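# Drop the towel in the pedal bin, lid closed

## Task

Get the towel inside the pedal bin, and make sure the bin's lid ends up closed on its own.

## Robot and tools

Robot: two arms, left_arm and right_arm, each with a two-finger gripper. Calibrated bases in the scene frame: left_arm at (-0.012, +0.346, 0) m, right_arm at (-0.036, -0.346, +0.020) m, both yawed very slightly (quat_wxyz +1.000, 0, 0, -0.018). A camera stand is fixed to the floor behind the arms.

Scene frame: origin at table-top height, halfway between the nominal bases; +x points out over the table, +y toward left_arm, +z up. Arm names do not match image left/right. Reported gripper positions (end_effector_position, metres) and orientations (end_effector_quat_wxyz) use this frame and may be off by a few cm, more when reaching far. The gripper's fingers point along its own +z and open and close along its own y; the reported point sits between the pads, just behind the tips.

Command row: always 14 numbers, each within [-1, 1]. First seven are left_arm: dx, dy, dz, rx, ry, rz, opening; next seven are the same for right_arm. Send all 14 even when one arm stays put. dx..rz are an offset, not a pose: measured from that arm's Hand target at the start of the action or move, along the Hand target's own axes. Scale: 1.0 equals 0.6 m for dx/dy/dz and 180 degrees for rx/ry/rz (together a rotation vector). Opening is absolute: +1 fully open (about 87 mm between pads), +0.5 about 69 mm, 0 about 43 mm, -0.5 about 18 mm, -1 closed. Writing 0 for an opening closes it to 43 mm, so repeat the current opening to leave a gripper alone. Six zeros re-command an arm to its current Hand target.

execute_actions(actions, cameras): actions is a list of actions; each action is a table of up to 15 rows, one per 1/30 s step, and a short table repeats its last row to fill 15 steps. Every row counts from the Hand target held when that action began, so sending the same offset twice moves twice as far. Images come back only with an empty actions list or when cameras names them ("all", specific names, or [] for none).

move(target, speed, blend, opening_speed, blocking, cameras): drives grippers in straight lines. target is one 14-number row or a list of up to 15 rows; every row is an offset from the same starting Hand targets, not from the previous row. speed is path top speed in m/s (0.002 to 2.9, default 0.25; rotation up to twice that in rad/s), one value or one per target. blend (m) rounds corners between listed targets; 0 stops at each. opening_speed (0.2 or more, per second on the -1..+1 scale) ramps the fingers. blocking=false returns after about 0.5 s while motion continues. A move lasts at least 0.5 s and is cut off at 10 s. It does not avoid obstacles or the other arm. Openings changed on later rows apply on arrival, after everything rests.

wait(seconds 0 to 10, cameras): lets time pass holding commands. stop(cameras): brakes a running move. zoom_image(camera, region [x0,y0,x1,y1] pixels, at most 504x504): enlarges part of the latest image from cam_high, cam_low, cam_left_wrist or cam_right_wrist (each 896x504). finished_scene(scene): ends the current scene permanently; after ending the first (practice) scene, make no further call in that reply.

Results: Hand target (last commanded pose after clipping; next offsets start here), end_effector pose, Joint positions, velocities, torques, grip_measured (finger position on the command scale), Tool commands, and for move a line such as done, off_target, moving, held or fault plus limits (paced = pose clipped, held = steps withheld). done means within 10 mm and 2 degrees, not that nothing is touched. Grippers often stop short of the Hand target because of friction or weight; check position and tilt after each motion, and send the missing distance as a new offset. Orientation commands are clipped to 40 degrees from the measured one per step.

Gripping: close to roughly 0.04 below the grip_measured value seen at first contact for full force. Fast closing squeezes harder.

Avoid: dropping things, releasing moving objects, anything leaving the table, fast impacts with fixed or heavy objects, hard pushes, and any contact or squeeze between the two arms or grippers (can end the scene). A blocked arm keeps pushing until commanded back past its gripper. Do not route a gripper near its own base. Long holds, stretched arms and unreachable targets heat motors; MOTOR HOT appears at 75 °C, and at 90 °C the arm folds and stops working. Slower moves track better and hit softer; thinking time also lets the scene run.

Each tool is called after "Call:" by a JSON object that holds its "op" and its "data".

## Session

Call:
{"op": "execute_actions", "data": {"actions": []}}

Scene clock: 0.00 s.
left_arm: end_effector_position=(+0.3757, +0.3188, +0.0740) grip_measured=+1.000 end_effector_quat_wxyz=(+0.651, +0.009, +0.759, +0.019) | right_arm: end_effector_position=(+0.3394, -0.3725, +0.0733) grip_measured=+0.991 end_effector_quat_wxyz=(+0.614, +0.042, +0.789, +0.004)
Joint positions: left_arm=[-0.105 1.623 0.291 1.177 -0.157 0.017 1] | right_arm=[-0.068 1.59 0.274 1.066 -0.055 0.046 0.995]
Joint velocities: within noise
Joint torques (N m): no reading
Heat: left arm: 25 °C; right arm: 25 °C.
Hand target: left_arm +0.3775, +0.3186, +0.0776; +0.655, +0.008, +0.756, +0.019 | right_arm +0.3433, -0.3729, +0.0807; +0.623, +0.041, +0.781, +0.004
Tool commands: left_gripper/opening=+1.0 right_gripper/opening=+1.0
camera_calibration:
cam_left_wrist: T_world_to_cam=[[0.0034269, -0.997958, -0.063786, 0.324226], [-0.851871, 0.0304943, -0.522863, 0.370045], [0.52374, 0.0561293, -0.850027, -0.00827211], [0, 0, 0, 1]] pos_world=[0.318452, 0.312744, 0.207132]
cam_right_wrist: T_world_to_cam=[[-0.0567615, -0.996307, -0.064426, -0.345855], [-0.896691, 0.0792481, -0.435506, 0.384921], [0.439003, 0.0330502, -0.897877, 0.0744154], [0, 0, 0, 1]] pos_world=[0.292855, -0.377542, 0.212169]

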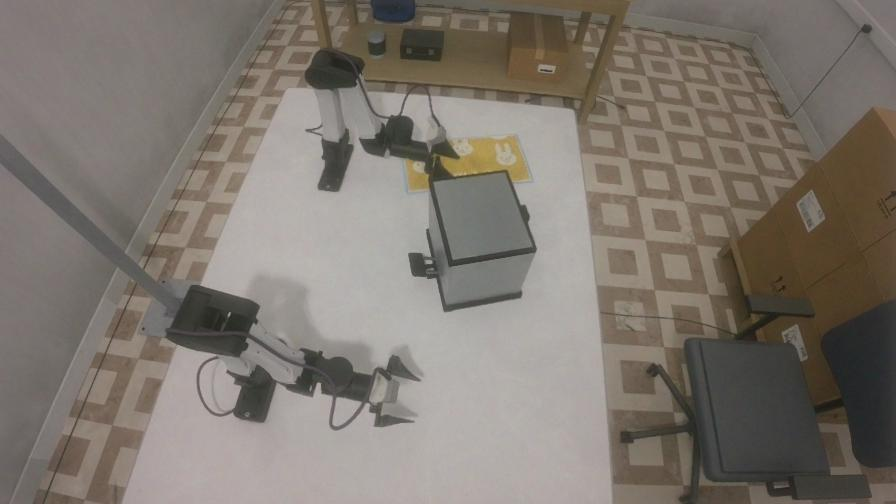

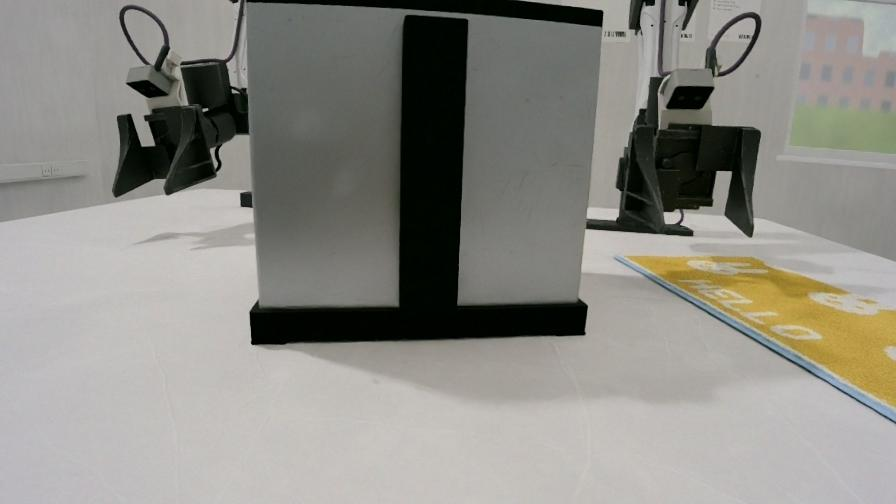

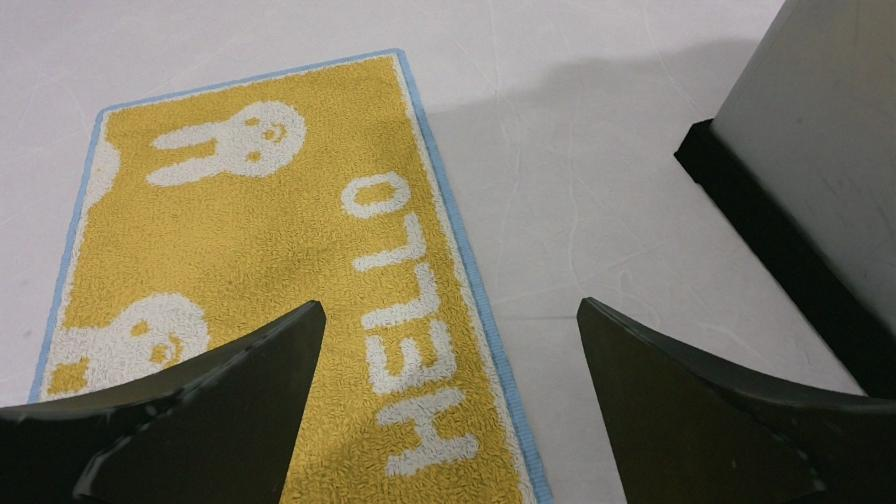

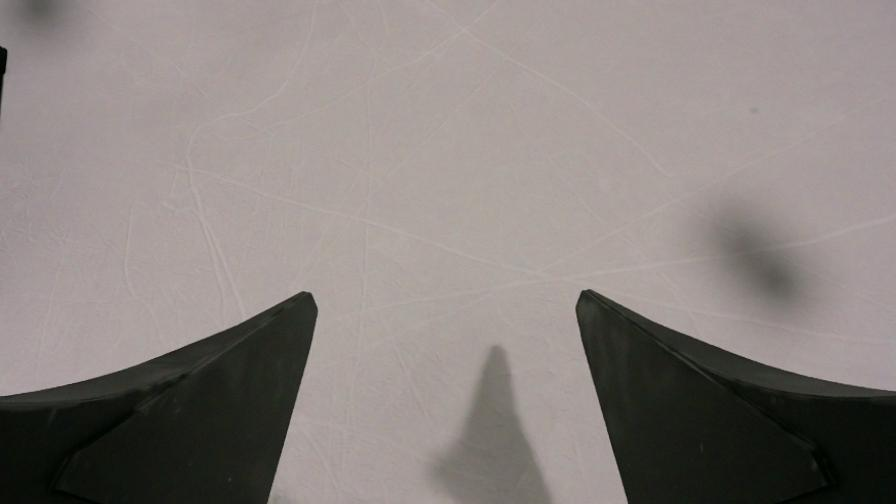

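Call:
{"op": "move", "data": {"target": [-0.12,0.12,0.022,0,0.34,0,1,0.005,0.566,-0.175,-0.324,0.055,-0.074,-1], "speed": 0.35, "cameras": ["all"]}}

Call:
{"op": "zoom_image", "data": {"camera": "cam_high", "region": [340, 120, 560, 320]}}

Scene clock: 14.33 s.
left_arm: end_effector_position=(+0.3962, +0.3867, +0.1481) grip_measured=+1.000 end_effector_quat_wxyz=(+0.179, -0.006, +0.983, +0.024) | right_arm: end_effector_position=(+0.2573, -0.0365, +0.1139) grip_measured=-1.000 end_effector_quat_wxyz=(+0.489, -0.347, +0.736, +0.313)
Joint positions: left_arm=[0.121 1.922 1.819 -1.105 -0.019 0.075 1] | right_arm=[0.721 1.558 0.621 0.589 -0.305 0.02 0]
Joint torques (N m): left_arm=[0.46 -6.75 9.06 1.16 -0.01 0.15] | right_arm=[0.53 -5.05 7.35 1.7 -0.09 -0.28]
Heat: left arm: 27 °C; right arm: 26 °C.
Hand target: left_arm +0.4000, +0.3881, +0.1499; +0.179, -0.002, +0.984, +0.020 | right_arm +0.2606, -0.0296, +0.1209; +0.494, -0.354, +0.728, +0.317
Off the commanded pose: left_arm 0.004 m, 1 deg | right_arm 0.010 m, 1 deg.
move: done
camera_calibration:
cam_left_wrist: T_world_to_cam=[[-0.00286112, -0.998782, -0.0492627, 0.397247], [-0.874885, -0.0213591, 0.48386, 0.304266], [-0.484323, 0.0444836, -0.873758, 0.447598], [0, 0, 0, 1]] pos_world=[0.484116, 0.383351, 0.263439]
cam_right_wrist: T_world_to_cam=[[0.818429, -0.56041, -0.126942, -0.215207], [-0.564844, -0.744093, -0.356758, 0.177936], [0.105474, 0.363684, -0.925532, 0.236818], [0, 0, 0, 1]] pos_world=[0.25166, -0.0743302, 0.255344]

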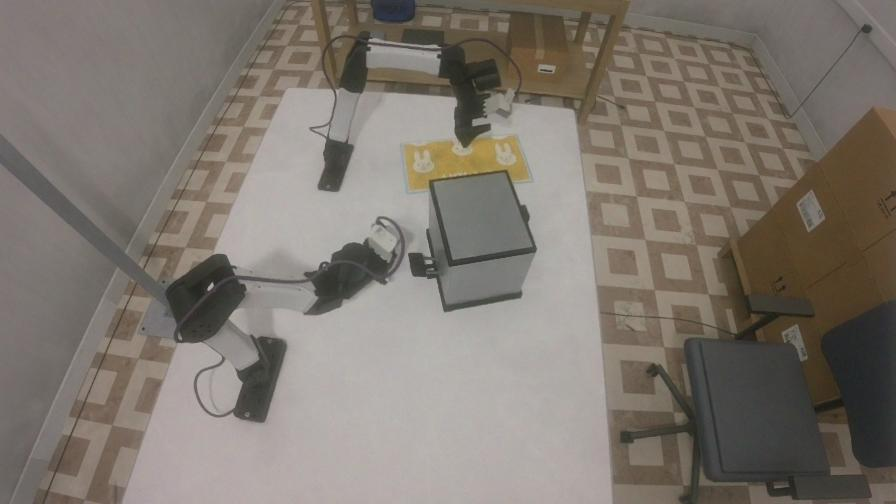

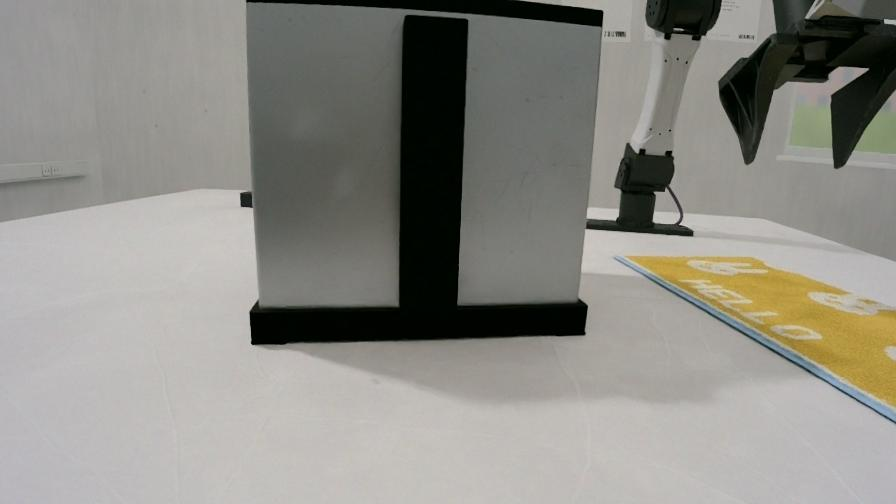

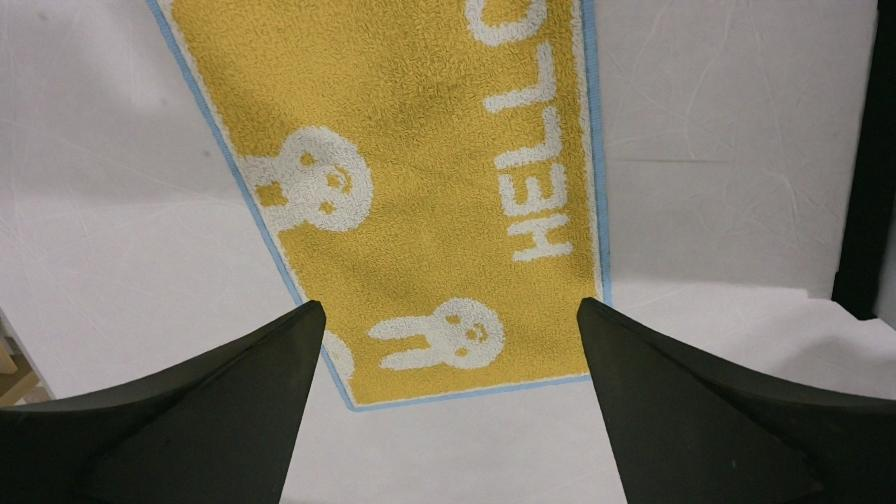

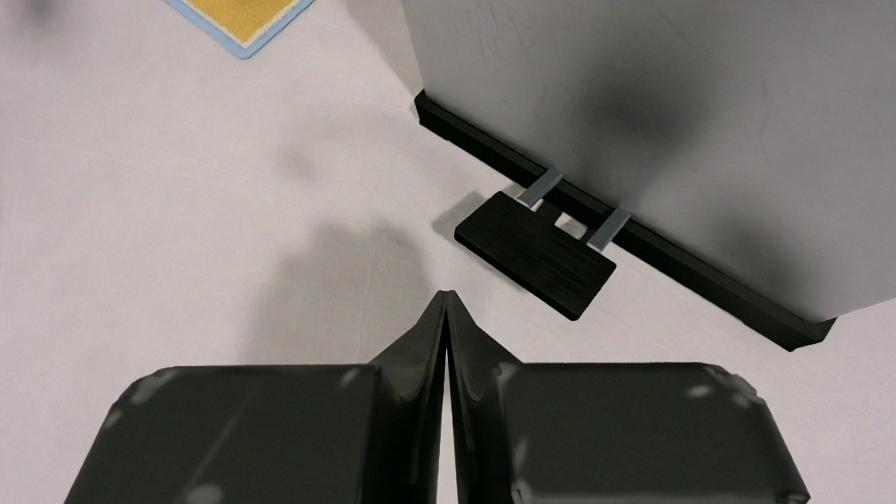

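Scaled by 2.291 from the camera's 896x504 image, which has a finer 1280x720 frame.

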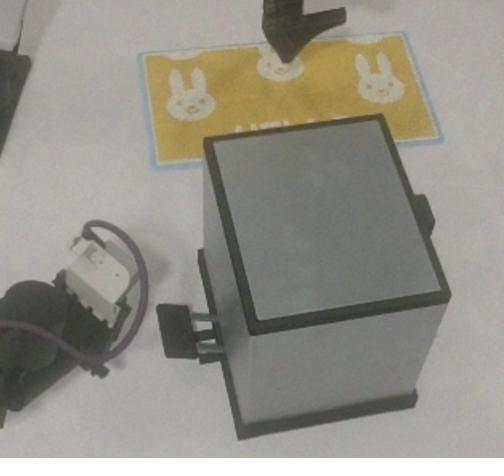

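Call:
{"op": "move", "data": {"target": [[0.059,0.047,0.158,0,0,0,1,0.075,-0.045,0.099,0,0,0,-1],[0.085,0.044,0.229,0,0,0,1,0.075,-0.045,0.099,0,0,0,-1],[0.085,0.044,0.229,0,0,0,-1,0.075,-0.045,0.099,0,0,0,-1]], "speed": [0.2,0.06,0.06], "blend": [0.01,0,0], "opening_speed": 2, "cameras": ["all"]}}

Scene clock: 20.73 s.
left_arm: end_effector_position=(+0.4040, +0.4200, +0.0160) grip_measured=-0.962 end_effector_quat_wxyz=(+0.188, -0.006, +0.982, +0.025) | right_arm: end_effector_position=(+0.2838, -0.0141, +0.0389) grip_measured=-1.000 end_effector_quat_wxyz=(+0.461, -0.356, +0.751, +0.313)
Joint positions: left_arm=[0.203 2.01 1.407 -0.586 0.01 0.152 0.019] | right_arm=[0.713 1.922 0.714 0.795 -0.332 0.011 0]
Joint torques (N m): left_arm=[0.4 -7.16 4.93 1.49 0.03 0.11] | right_arm=[-0.43 -7.06 6.72 2.18 -0.01 -0.28]
Heat: left arm: 27 °C; right arm: 27 °C.
Hand target: left_arm +0.4003, +0.4202, +0.0044; +0.179, -0.002, +0.984, +0.020 | right_arm +0.3004, -0.0053, +0.0569; +0.494, -0.354, +0.728, +0.317
Off the commanded pose: left_arm 0.012 m, 1 deg | right_arm 0.026 m, 5 deg.
move: off_target (left_arm, right_arm); target 3's new opening was sent with left_arm's hand 0.012 m and 1 deg from that target
camera_calibration:
cam_left_wrist: T_world_to_cam=[[-0.00203164, -0.998627, -0.0523457, 0.423724], [-0.883316, -0.0227462, 0.468226, 0.379931], [-0.468773, 0.047189, -0.882057, 0.327108], [0, 0, 0, 1]] pos_world=[0.4898, 0.416348, 0.132815]
cam_right_wrist: T_world_to_cam=[[0.822883, -0.548713, -0.147572, -0.23425], [-0.565867, -0.767801, -0.300459, 0.18053], [0.0515598, 0.330749, -0.942309, 0.17206], [0, 0, 0, 1]] pos_world=[0.286046, -0.0468335, 0.181807]

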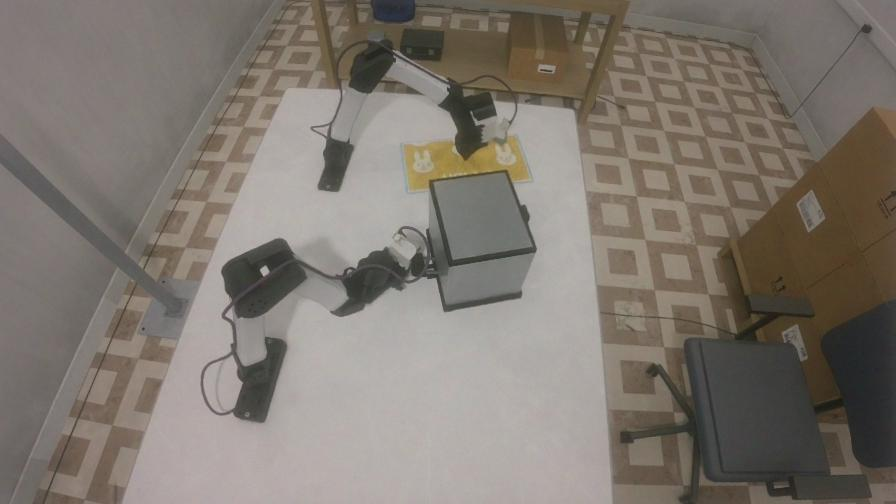

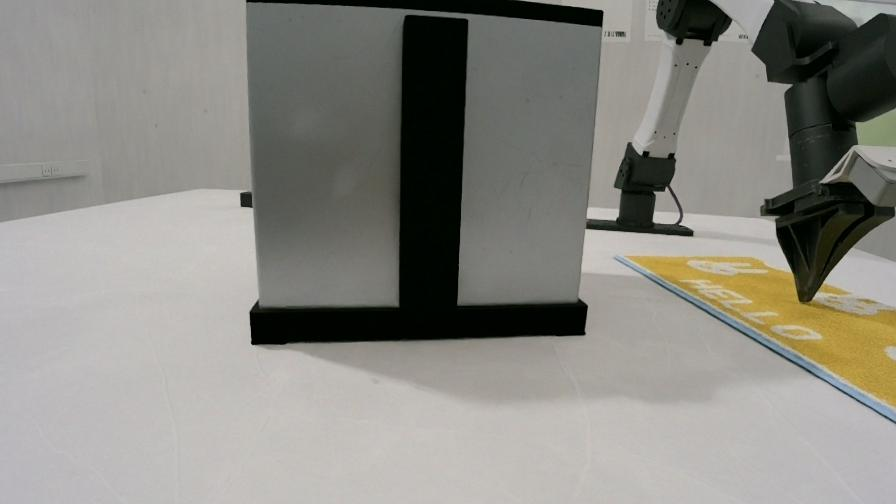

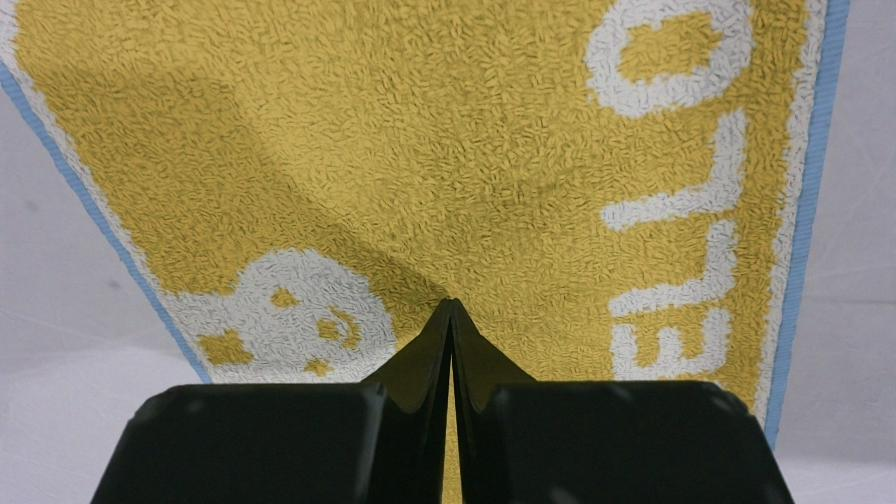

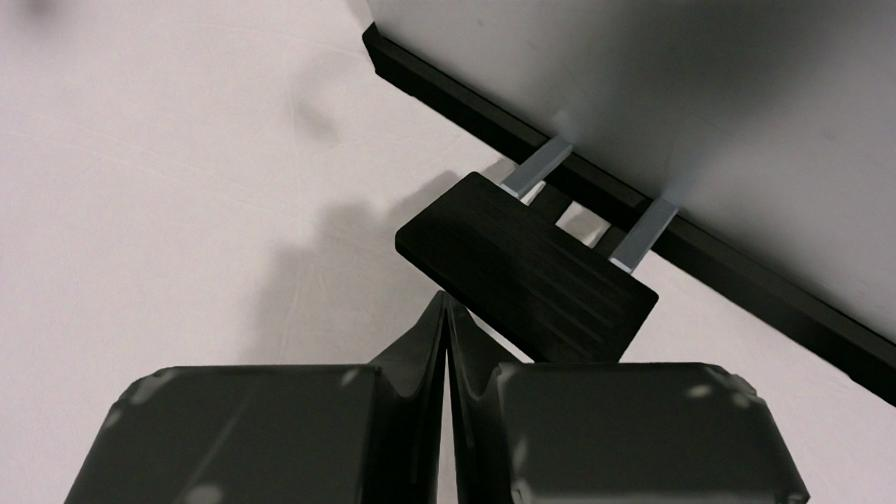

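Call:
{"op": "move", "data": {"target": [[-0.012,0.001,-0.031,0,0,0,0.7,-0.051,-0.027,-0.005,0,0,0,-1],[0.011,-0.001,0.030,0,0,0,0.7,-0.051,-0.027,-0.005,0,0,0,-1],[0.011,-0.001,0.030,0,0,0,-1,-0.051,-0.027,-0.005,0,0,0,-1],[-0.059,0.006,-0.156,0,0,0,-1,-0.051,-0.027,-0.005,0,0,0,-1]], "speed": [0.1,0.08,0.06,0.15], "opening_speed": 2, "cameras": ["all"]}}

Scene clock: 28.20 s.
left_arm: end_effector_position=(+0.3962, +0.4168, +0.0859) grip_measured=-0.718 end_effector_quat_wxyz=(+0.160, -0.005, +0.987, +0.013) | right_arm: end_effector_position=(+0.2836, -0.0174, +0.0406) grip_measured=-1.000 end_effector_quat_wxyz=(+0.421, -0.365, +0.764, +0.326)
Joint positions: left_arm=[0.205 1.974 1.652 -0.928 0.027 0.154 0.141] | right_arm=[0.68 1.899 0.775 0.633 -0.412 0.003 0]
Joint torques (N m): left_arm=[0.09 -10.54 8.84 1.07 -0.14 0.1] | right_arm=[-1.59 -11.44 7.97 2.23 0.36 -0.36]
Heat: left arm: 27 °C; right arm: 28 °C.
Hand target: left_arm +0.4005, +0.4199, +0.1045; +0.179, -0.002, +0.984, +0.020 | right_arm +0.3204, -0.0104, +0.0849; +0.494, -0.354, +0.728, +0.317
Off the commanded pose: left_arm 0.019 m, 2 deg | right_arm 0.058 m, 9 deg.
move: off_target (left_arm, right_arm); target 3's new opening was sent with left_arm's hand 0.026 m and 1 deg from that target
camera_calibration:
cam_left_wrist: T_world_to_cam=[[-0.0102744, -0.999576, -0.0272266, 0.425609], [-0.85512, -0.00533071, 0.518403, 0.317467], [-0.518328, 0.0286083, -0.854703, 0.410389], [0, 0, 0, 1]] pos_world=[0.488561, 0.415381, 0.197773]
cam_right_wrist: T_world_to_cam=[[0.831944, -0.518438, -0.197714, -0.235621], [-0.553819, -0.797687, -0.238704, 0.171944], [-0.033961, 0.308086, -0.950752, 0.19894], [0, 0, 0, 1]] pos_world=[0.298006, -0.0462882, 0.1836]

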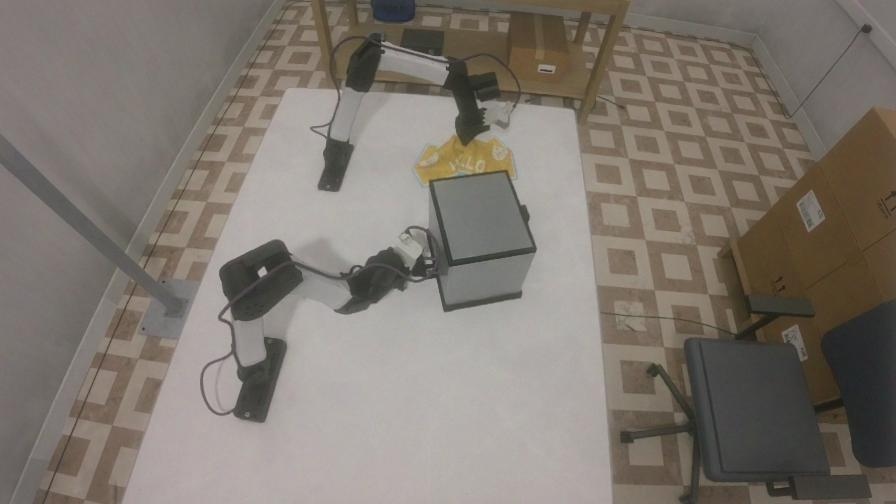

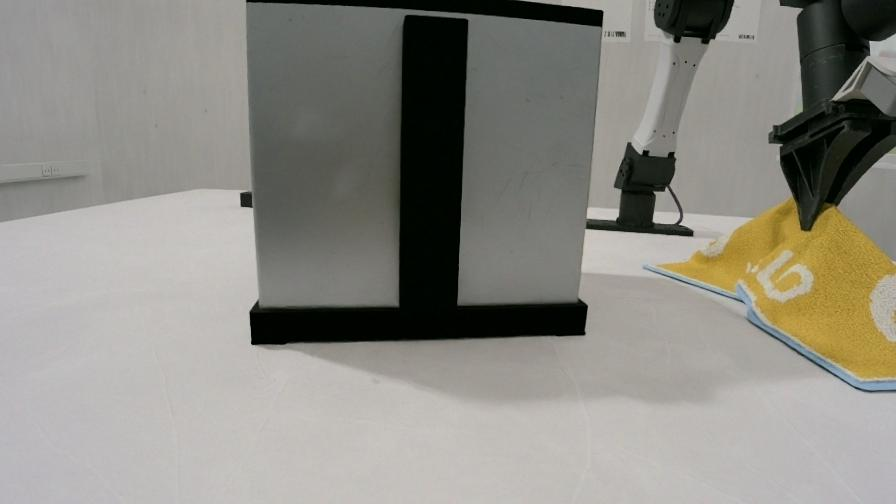

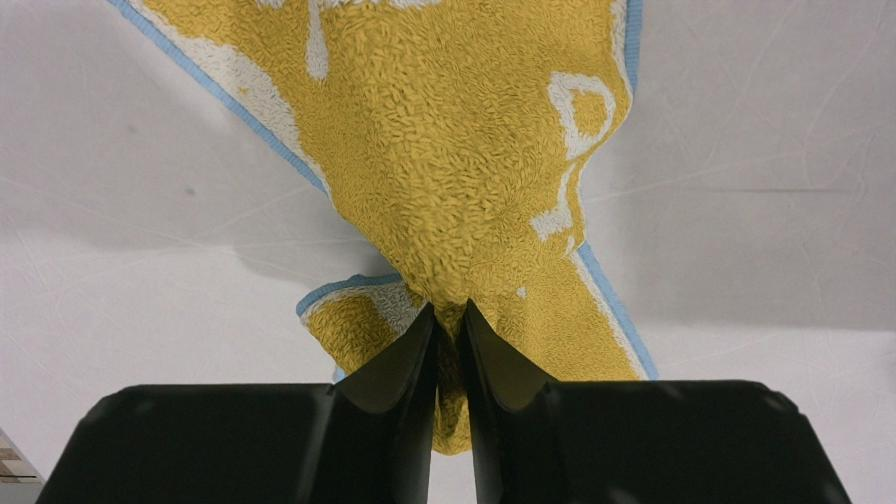

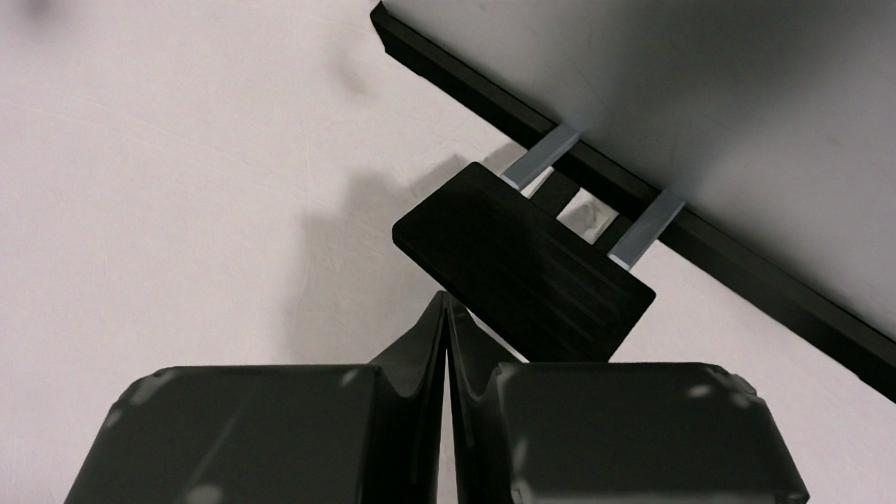

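Call:
{"op": "move", "data": {"target": [[-0.119,-0.172,-0.703,0.099,-0.25,0.111,-1,0.062,0.054,-0.062,0,0,0,-1],[-0.119,-0.172,-0.703,0.099,-0.25,0.111,-1,-0.001,0.061,-0.083,0,0,0,-1],[-0.119,-0.172,-0.703,0.099,-0.25,0.111,-1,-0.01,0.008,-0.019,0,0,0,-1]], "speed": 0.25, "cameras": ["all"]}}

Scene clock: 35.33 s.
left_arm: end_effector_position=(+0.3258, +0.3040, +0.5048) grip_measured=-0.718 end_effector_quat_wxyz=(+0.588, +0.176, +0.784, -0.093) | right_arm: end_effector_position=(+0.3056, -0.0207, +0.0872) grip_measured=-1.000 end_effector_quat_wxyz=(+0.485, -0.350, +0.737, +0.314)
Joint positions: left_arm=[0.107 1.745 2.849 -1.429 0.428 0.203 0.141] | right_arm=[0.662 1.807 0.777 0.666 -0.367 -0.004 0]
Joint torques (N m): left_arm=[-0.46 -4.63 4.16 2.46 0.14 -0.13] | right_arm=[-0.08 -6.74 7.02 1.76 -0.11 -0.28]
Heat: left arm: 28 °C; right arm: 30 °C.
Hand target: left_arm +0.3203, +0.2993, +0.5200; +0.530, +0.198, +0.819, -0.099 | right_arm +0.3125, -0.0158, +0.0949; +0.494, -0.354, +0.728, +0.317
Off the commanded pose: left_arm 0.017 m, 8 deg | right_arm 0.011 m, 2 deg.
elbow stopped short (left arm): the move would have taken joint 3 (elbow) straighter than the controller allows.
move: off_target (left_arm, right_arm)
camera_calibration:
cam_left_wrist: T_world_to_cam=[[-0.395495, -0.914738, -0.0826997, 0.451351], [-0.829305, 0.39435, -0.395906, 0.371148], [0.394763, -0.0879955, -0.914559, 0.503325], [0, 0, 0, 1]] pos_world=[0.287607, 0.310796, 0.644587]
cam_right_wrist: T_world_to_cam=[[0.821415, -0.555281, -0.130158, -0.249969], [-0.56207, -0.749452, -0.349855, 0.205834], [0.0967205, 0.360534, -0.927718, 0.204144], [0, 0, 0, 1]] pos_world=[0.301277, -0.0581412, 0.228865]

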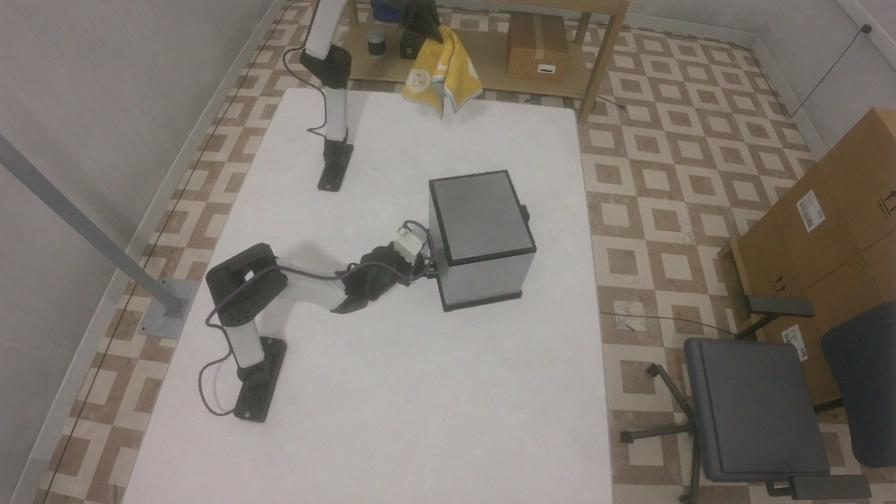

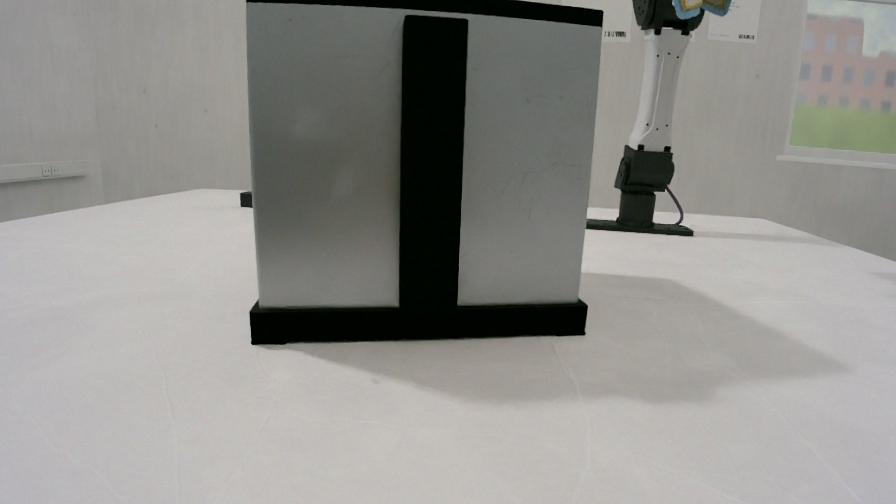

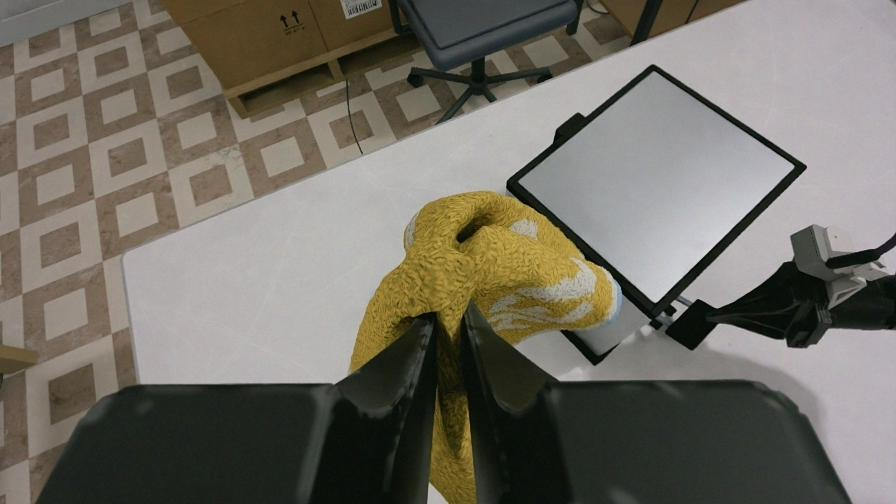

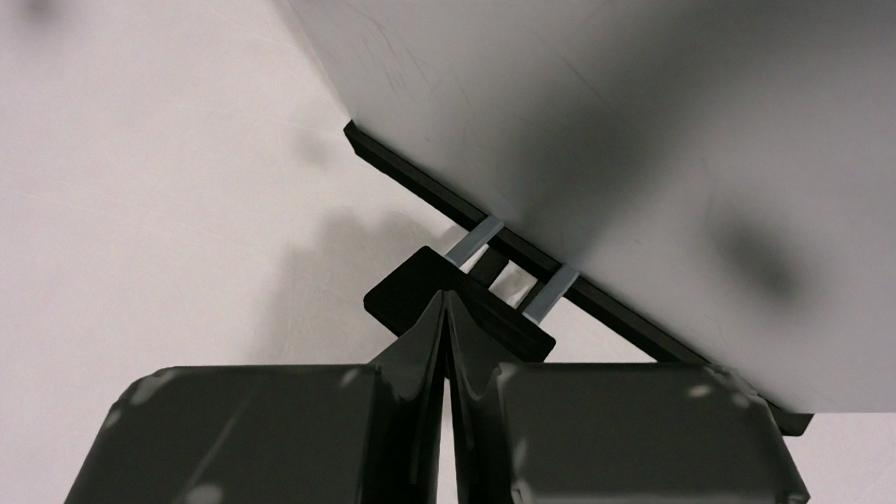

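Call:
{"op": "move", "data": {"target": [0,0,0,0,0,0,-1,0.157,-0.019,0.052,0,0,0,-1], "speed": 0.15, "cameras": ["all"]}}

Scene clock: 40.57 s.
left_arm: end_effector_position=(+0.3258, +0.3040, +0.5048) grip_measured=-0.718 end_effector_quat_wxyz=(+0.588, +0.176, +0.784, -0.093) | right_arm: end_effector_position=(+0.3247, -0.0048, +0.0333) grip_measured=-1.000 end_effector_quat_wxyz=(+0.544, -0.350, +0.689, +0.328)
Joint positions: left_arm=[0.107 1.745 2.849 -1.429 0.428 0.203 0.141] | right_arm=[0.662 2.154 0.763 1.182 -0.378 -0.005 0]
Joint torques (N m): left_arm=[-0.51 -4.72 4.15 2.47 0.13 -0.12] | right_arm=[-0.08 -6.31 1.91 0.99 0.03 -0.24]
Heat: left arm: 28 °C; right arm: 31 °C.
Hand target: left_arm +0.3203, +0.2993, +0.5200; +0.530, +0.198, +0.818, -0.099 | right_arm +0.3126, -0.0159, -0.0053; +0.494, -0.354, +0.728, +0.317
Off the commanded pose: left_arm 0.017 m, 8 deg | right_arm 0.042 m, 7 deg.
elbow stopped short (left arm): the move would have taken joint 3 (elbow) straighter than the controller allows.
move: off_target (left_arm, right_arm)
camera_calibration:
cam_left_wrist: T_world_to_cam=[[-0.395495, -0.914738, -0.0826997, 0.451351], [-0.829305, 0.39435, -0.395906, 0.371148], [0.394763, -0.0879955, -0.914559, 0.503325], [0, 0, 0, 1]] pos_world=[0.287607, 0.310796, 0.644587]
cam_right_wrist: T_world_to_cam=[[0.840184, -0.536811, -0.0769795, -0.271528], [-0.502181, -0.716564, -0.484097, 0.194699], [0.204708, 0.445388, -0.871621, 0.110016], [0, 0, 0, 1]] pos_world=[0.303386, -0.0552445, 0.169243]

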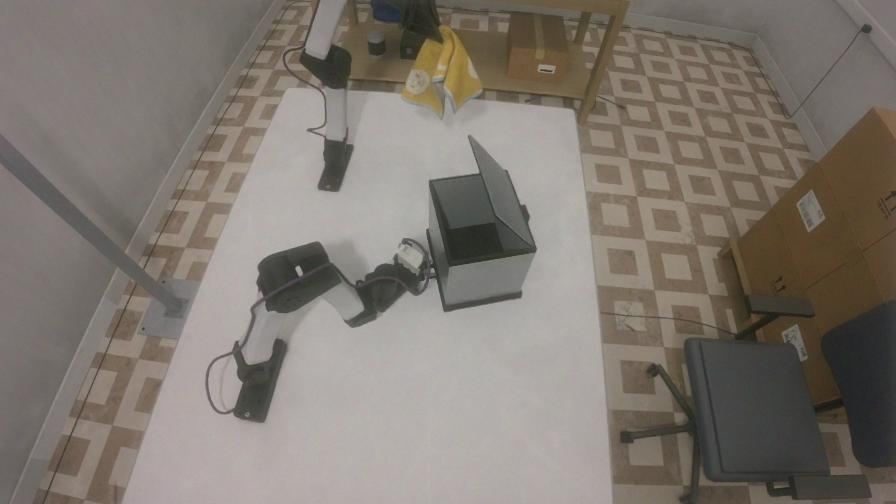

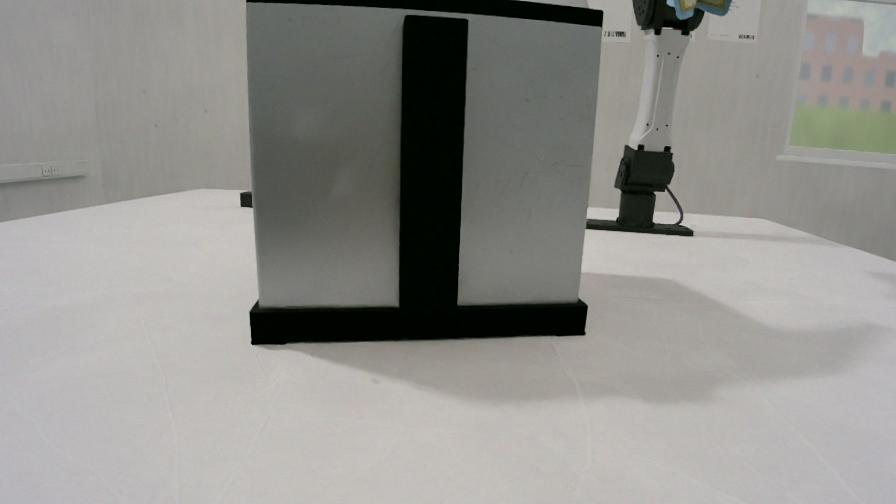

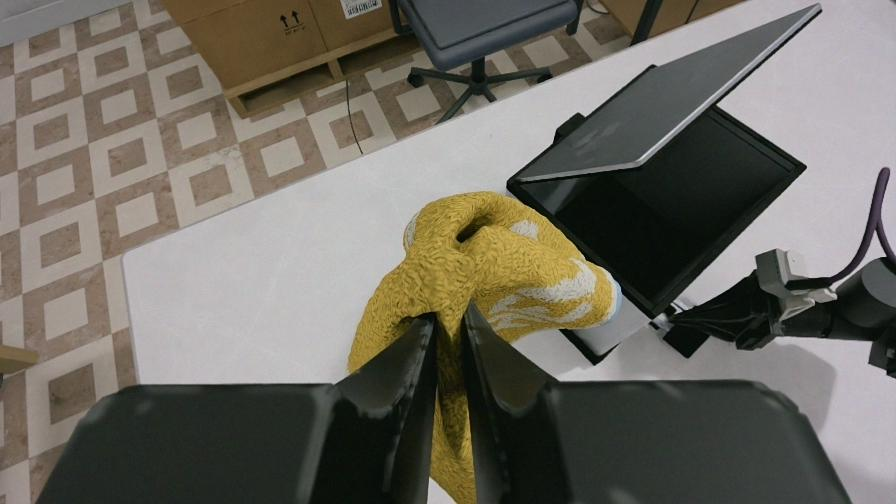

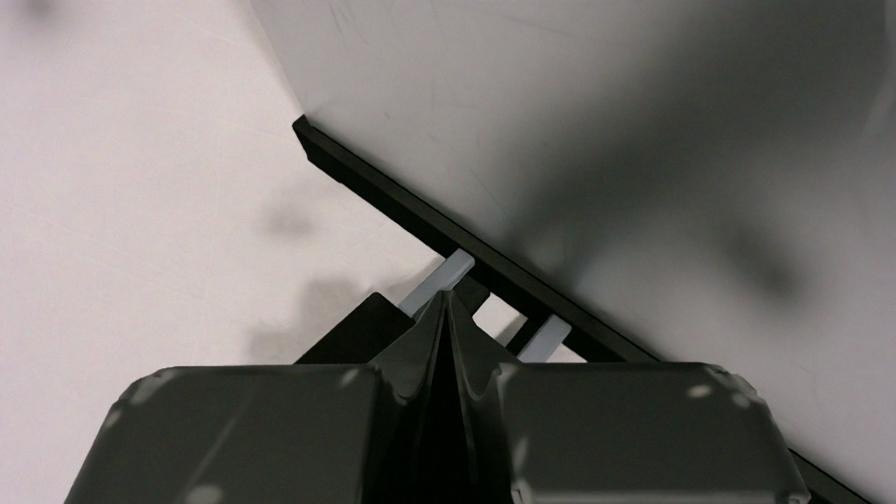

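Call:
{"op": "move", "data": {"target": [[-0.019,-0.139,0.1445,0.061,-0.139,0.014,-1,0,0,0,0,0,0,-1],[-0.077,-0.3455,0.327,0.061,-0.139,0.014,-1,0,0,0,0,0,0,-1],[0.18,-0.359,0.446,0.061,-0.139,0.014,-1,0,0,0,0,0,0,-1]], "speed": 0.22, "blend": [0.03,0,0], "cameras": ["all"]}}

Scene clock: 46.27 s.
left_arm: end_effector_position=(+0.4134, +0.0275, +0.2885) grip_measured=-0.719 end_effector_quat_wxyz=(+0.663, +0.249, +0.676, -0.202) | right_arm: end_effector_position=(+0.3242, -0.0052, +0.0319) grip_measured=-1.000 end_effector_quat_wxyz=(+0.542, -0.350, +0.691, +0.328)
Joint positions: left_arm=[-0.609 1.625 1.236 0.35 0.002 0.057 0.141] | right_arm=[0.662 2.154 0.763 1.175 -0.378 -0.005 0]
Joint torques (N m): left_arm=[-0.29 -8.12 6.46 2.56 -0.16 -0.08] | right_arm=[-0.1 -6.28 1.99 1.03 0.03 -0.24]
Heat: left arm: 28 °C; right arm: 30 °C.
Hand target: left_arm +0.4109, +0.0294, +0.2998; +0.676, +0.239, +0.667, -0.205 | right_arm +0.3126, -0.0159, -0.0053; +0.494, -0.354, +0.728, +0.317
Off the commanded pose: left_arm 0.012 m, 2 deg | right_arm 0.040 m, 7 deg.
move: off_target (left_arm, right_arm)
camera_calibration:
cam_left_wrist: T_world_to_cam=[[-0.60721, -0.790458, -0.0804508, 0.298566], [-0.593471, 0.518539, -0.615557, 0.429681], [0.528288, -0.326027, -0.783976, 0.160303], [0, 0, 0, 1]] pos_world=[0.351609, 0.0654602, 0.414186]
cam_right_wrist: T_world_to_cam=[[0.839799, -0.537099, -0.0791386, -0.271293], [-0.504538, -0.718301, -0.479046, 0.194242], [0.20045, 0.442231, -0.874215, 0.110475], [0, 0, 0, 1]] pos_world=[0.303689, -0.0550421, 0.16816]

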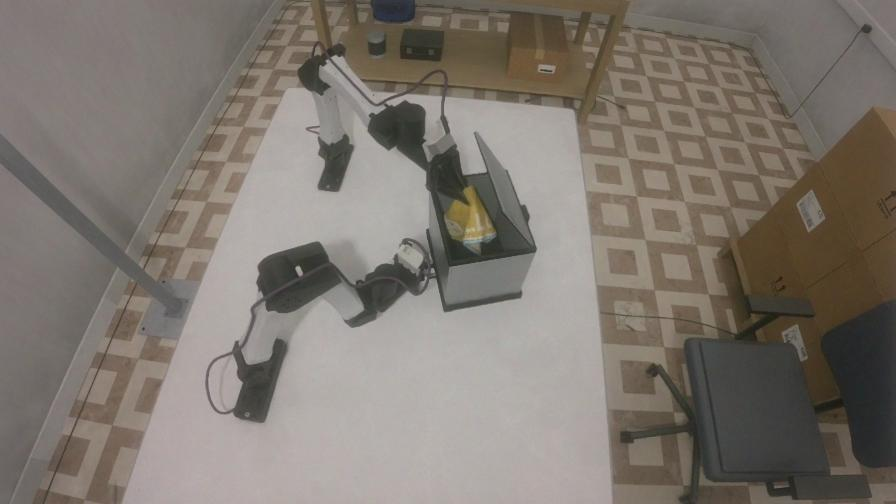

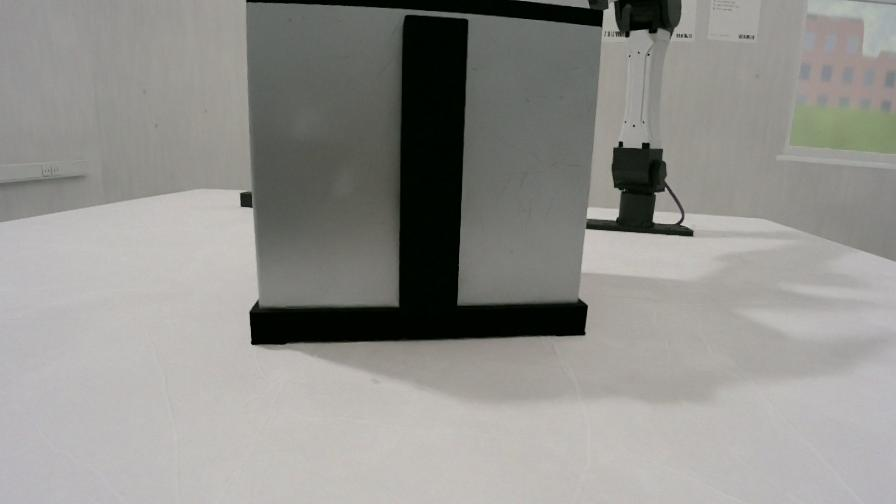

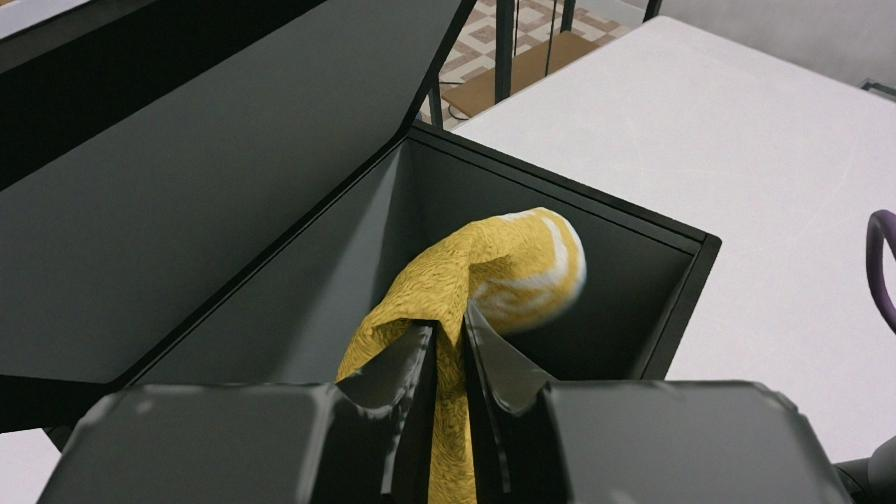

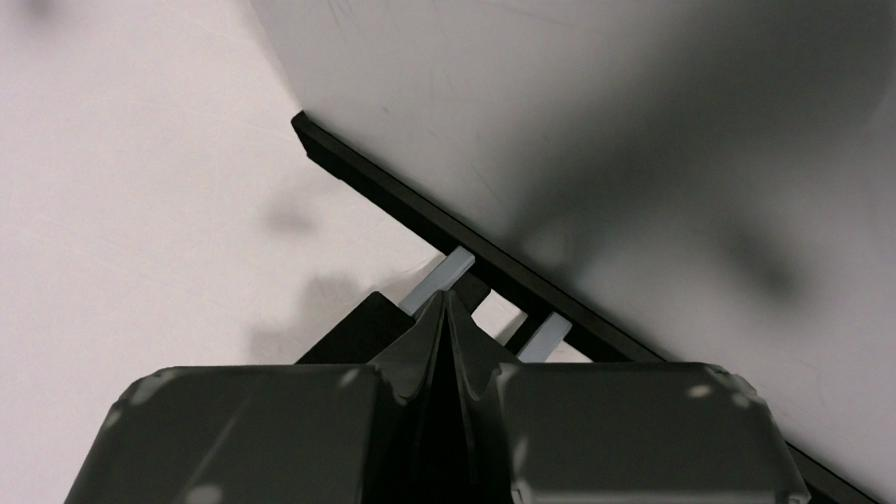

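Call:
{"op": "move", "data": {"target": [[0.06,0,0.02,0,0.13,0,-1,0,0,0,0,0,0,-1],[0.06,0,0.02,0,0.13,0,0.1,0,0,0,0,0,0,-1],[-0.2,0,-0.03,0,0.13,0,0.1,0,0,0,0,0,0,-1],[-0.2,0,-0.42,0,0.1,0,0.1,0,0,0,0,0,0,-1]], "speed": [0.2,0.2,0.2,0.3], "blend": [0,0,0.03,0], "opening_speed": 2, "cameras": ["cam_high","cam_left_wrist"]}}

Scene clock: 52.57 s.
left_arm: end_effector_position=(+0.2051, +0.1752, +0.4290) grip_measured=+0.100 end_effector_quat_wxyz=(+0.573, +0.270, +0.755, -0.169) | right_arm: end_effector_position=(+0.3241, -0.0053, +0.0311) grip_measured=-1.000 end_effector_quat_wxyz=(+0.541, -0.350, +0.691, +0.327)
Joint positions: left_arm=[-0.694 1.06 1.712 -0.943 -0.096 0.029 0.55] | right_arm=[0.662 2.156 0.763 1.175 -0.378 -0.005 0]
Joint torques (N m): left_arm=[-0.73 -0.13 4.15 2.15 -0.21 -0.11] | right_arm=[-0.1 -6.39 2.02 1.04 0.02 -0.25]
Heat: left arm: 29 °C; right arm: 31 °C.
Hand target: left_arm +0.2054, +0.1747, +0.4206; +0.563, +0.268, +0.764, -0.165 | right_arm +0.3126, -0.0158, -0.0052; +0.494, -0.354, +0.728, +0.317
Off the commanded pose: left_arm 0.009 m, 2 deg | right_arm 0.040 m, 7 deg.
move: off_target (right_arm); target 2's new opening was sent with left_arm's hand 0.011 m and 1 deg from that target
camera_calibration:
cam_left_wrist: T_world_to_cam=[[-0.609398, -0.789119, -0.0769818, 0.298858], [-0.70565, 0.584073, -0.401144, 0.235458], [0.361513, -0.190134, -0.912775, 0.494219], [0, 0, 0, 1]] pos_world=[0.169608, 0.192278, 0.56857]
Images, in order (width x height): cam_high 896x504, cam_left_wrist 896x504.

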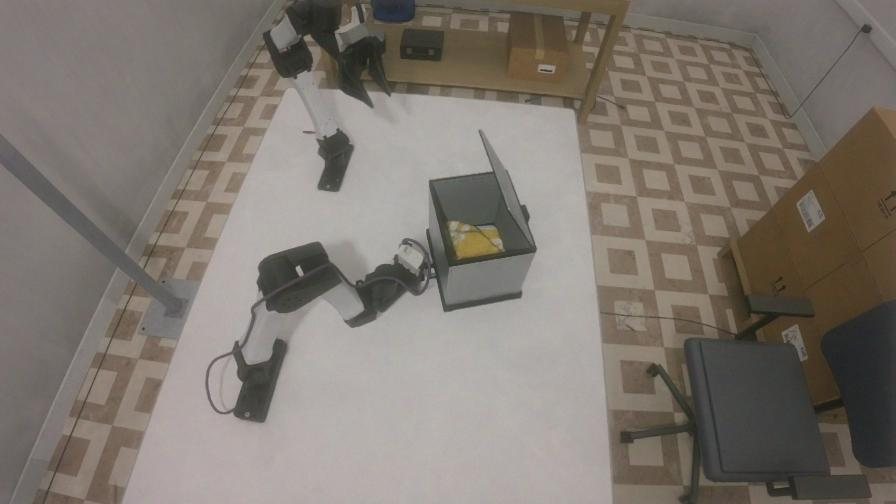

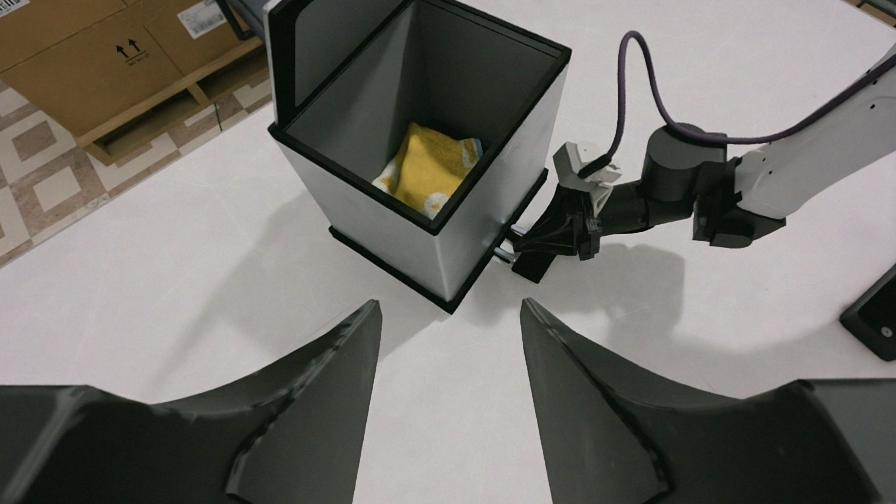

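Call:
{"op": "move", "data": {"target": [[0,0,0,0,0,0,0.1,-0.189,0.022,-0.062,0,0,0,-1],[0,0,0,0,0,0,0.1,-0.189,0.022,-0.2,0,0,0,-1]], "speed": [0.06,0.2], "blend": [0.02,0], "cameras": ["cam_high"]}}

Scene clock: 56.67 s.
left_arm: end_effector_position=(+0.2051, +0.1753, +0.4290) grip_measured=+0.100 end_effector_quat_wxyz=(+0.573, +0.270, +0.755, -0.169) | right_arm: end_effector_position=(+0.2743, -0.0807, +0.1370) grip_measured=-1.000 end_effector_quat_wxyz=(+0.490, -0.350, +0.733, +0.316)
Joint positions: left_arm=[-0.694 1.06 1.712 -0.943 -0.096 0.029 0.55] | right_arm=[0.547 1.447 0.635 0.445 -0.477 -0.048 0]
Joint torques (N m): left_arm=[-0.64 -0.25 4.03 2.16 -0.2 -0.1] | right_arm=[-0.24 -7.09 4.82 1.66 -0.13 -0.28]
Heat: left arm: 28 °C; right arm: 31 °C.
Hand target: left_arm +0.2054, +0.1747, +0.4206; +0.563, +0.268, +0.764, -0.165 | right_arm +0.2720, -0.0829, +0.1408; +0.494, -0.354, +0.728, +0.317
Off the commanded pose: left_arm 0.008 m, 2 deg | right_arm 0.005 m, 1 deg.
move: done
Images, in order (width x height): cam_high 896x504.

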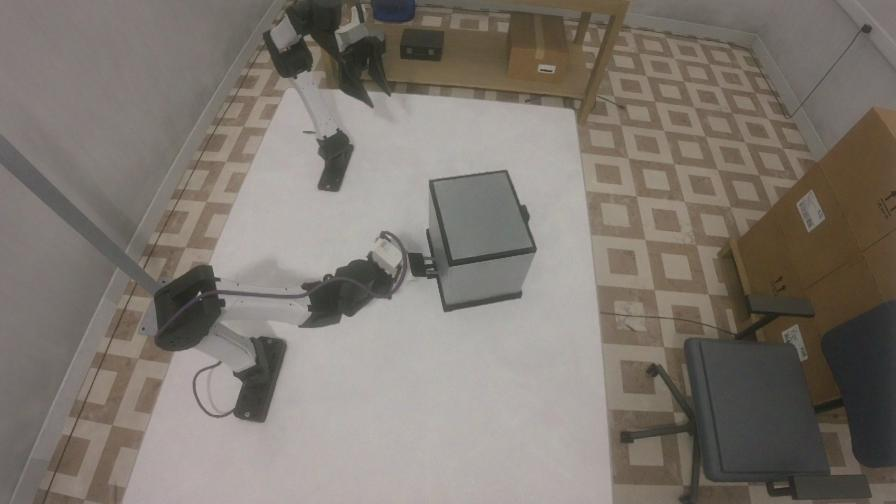

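Call:
{"op": "finished_scene", "data": {"scene": 2}}

The scene is finished: the task was done.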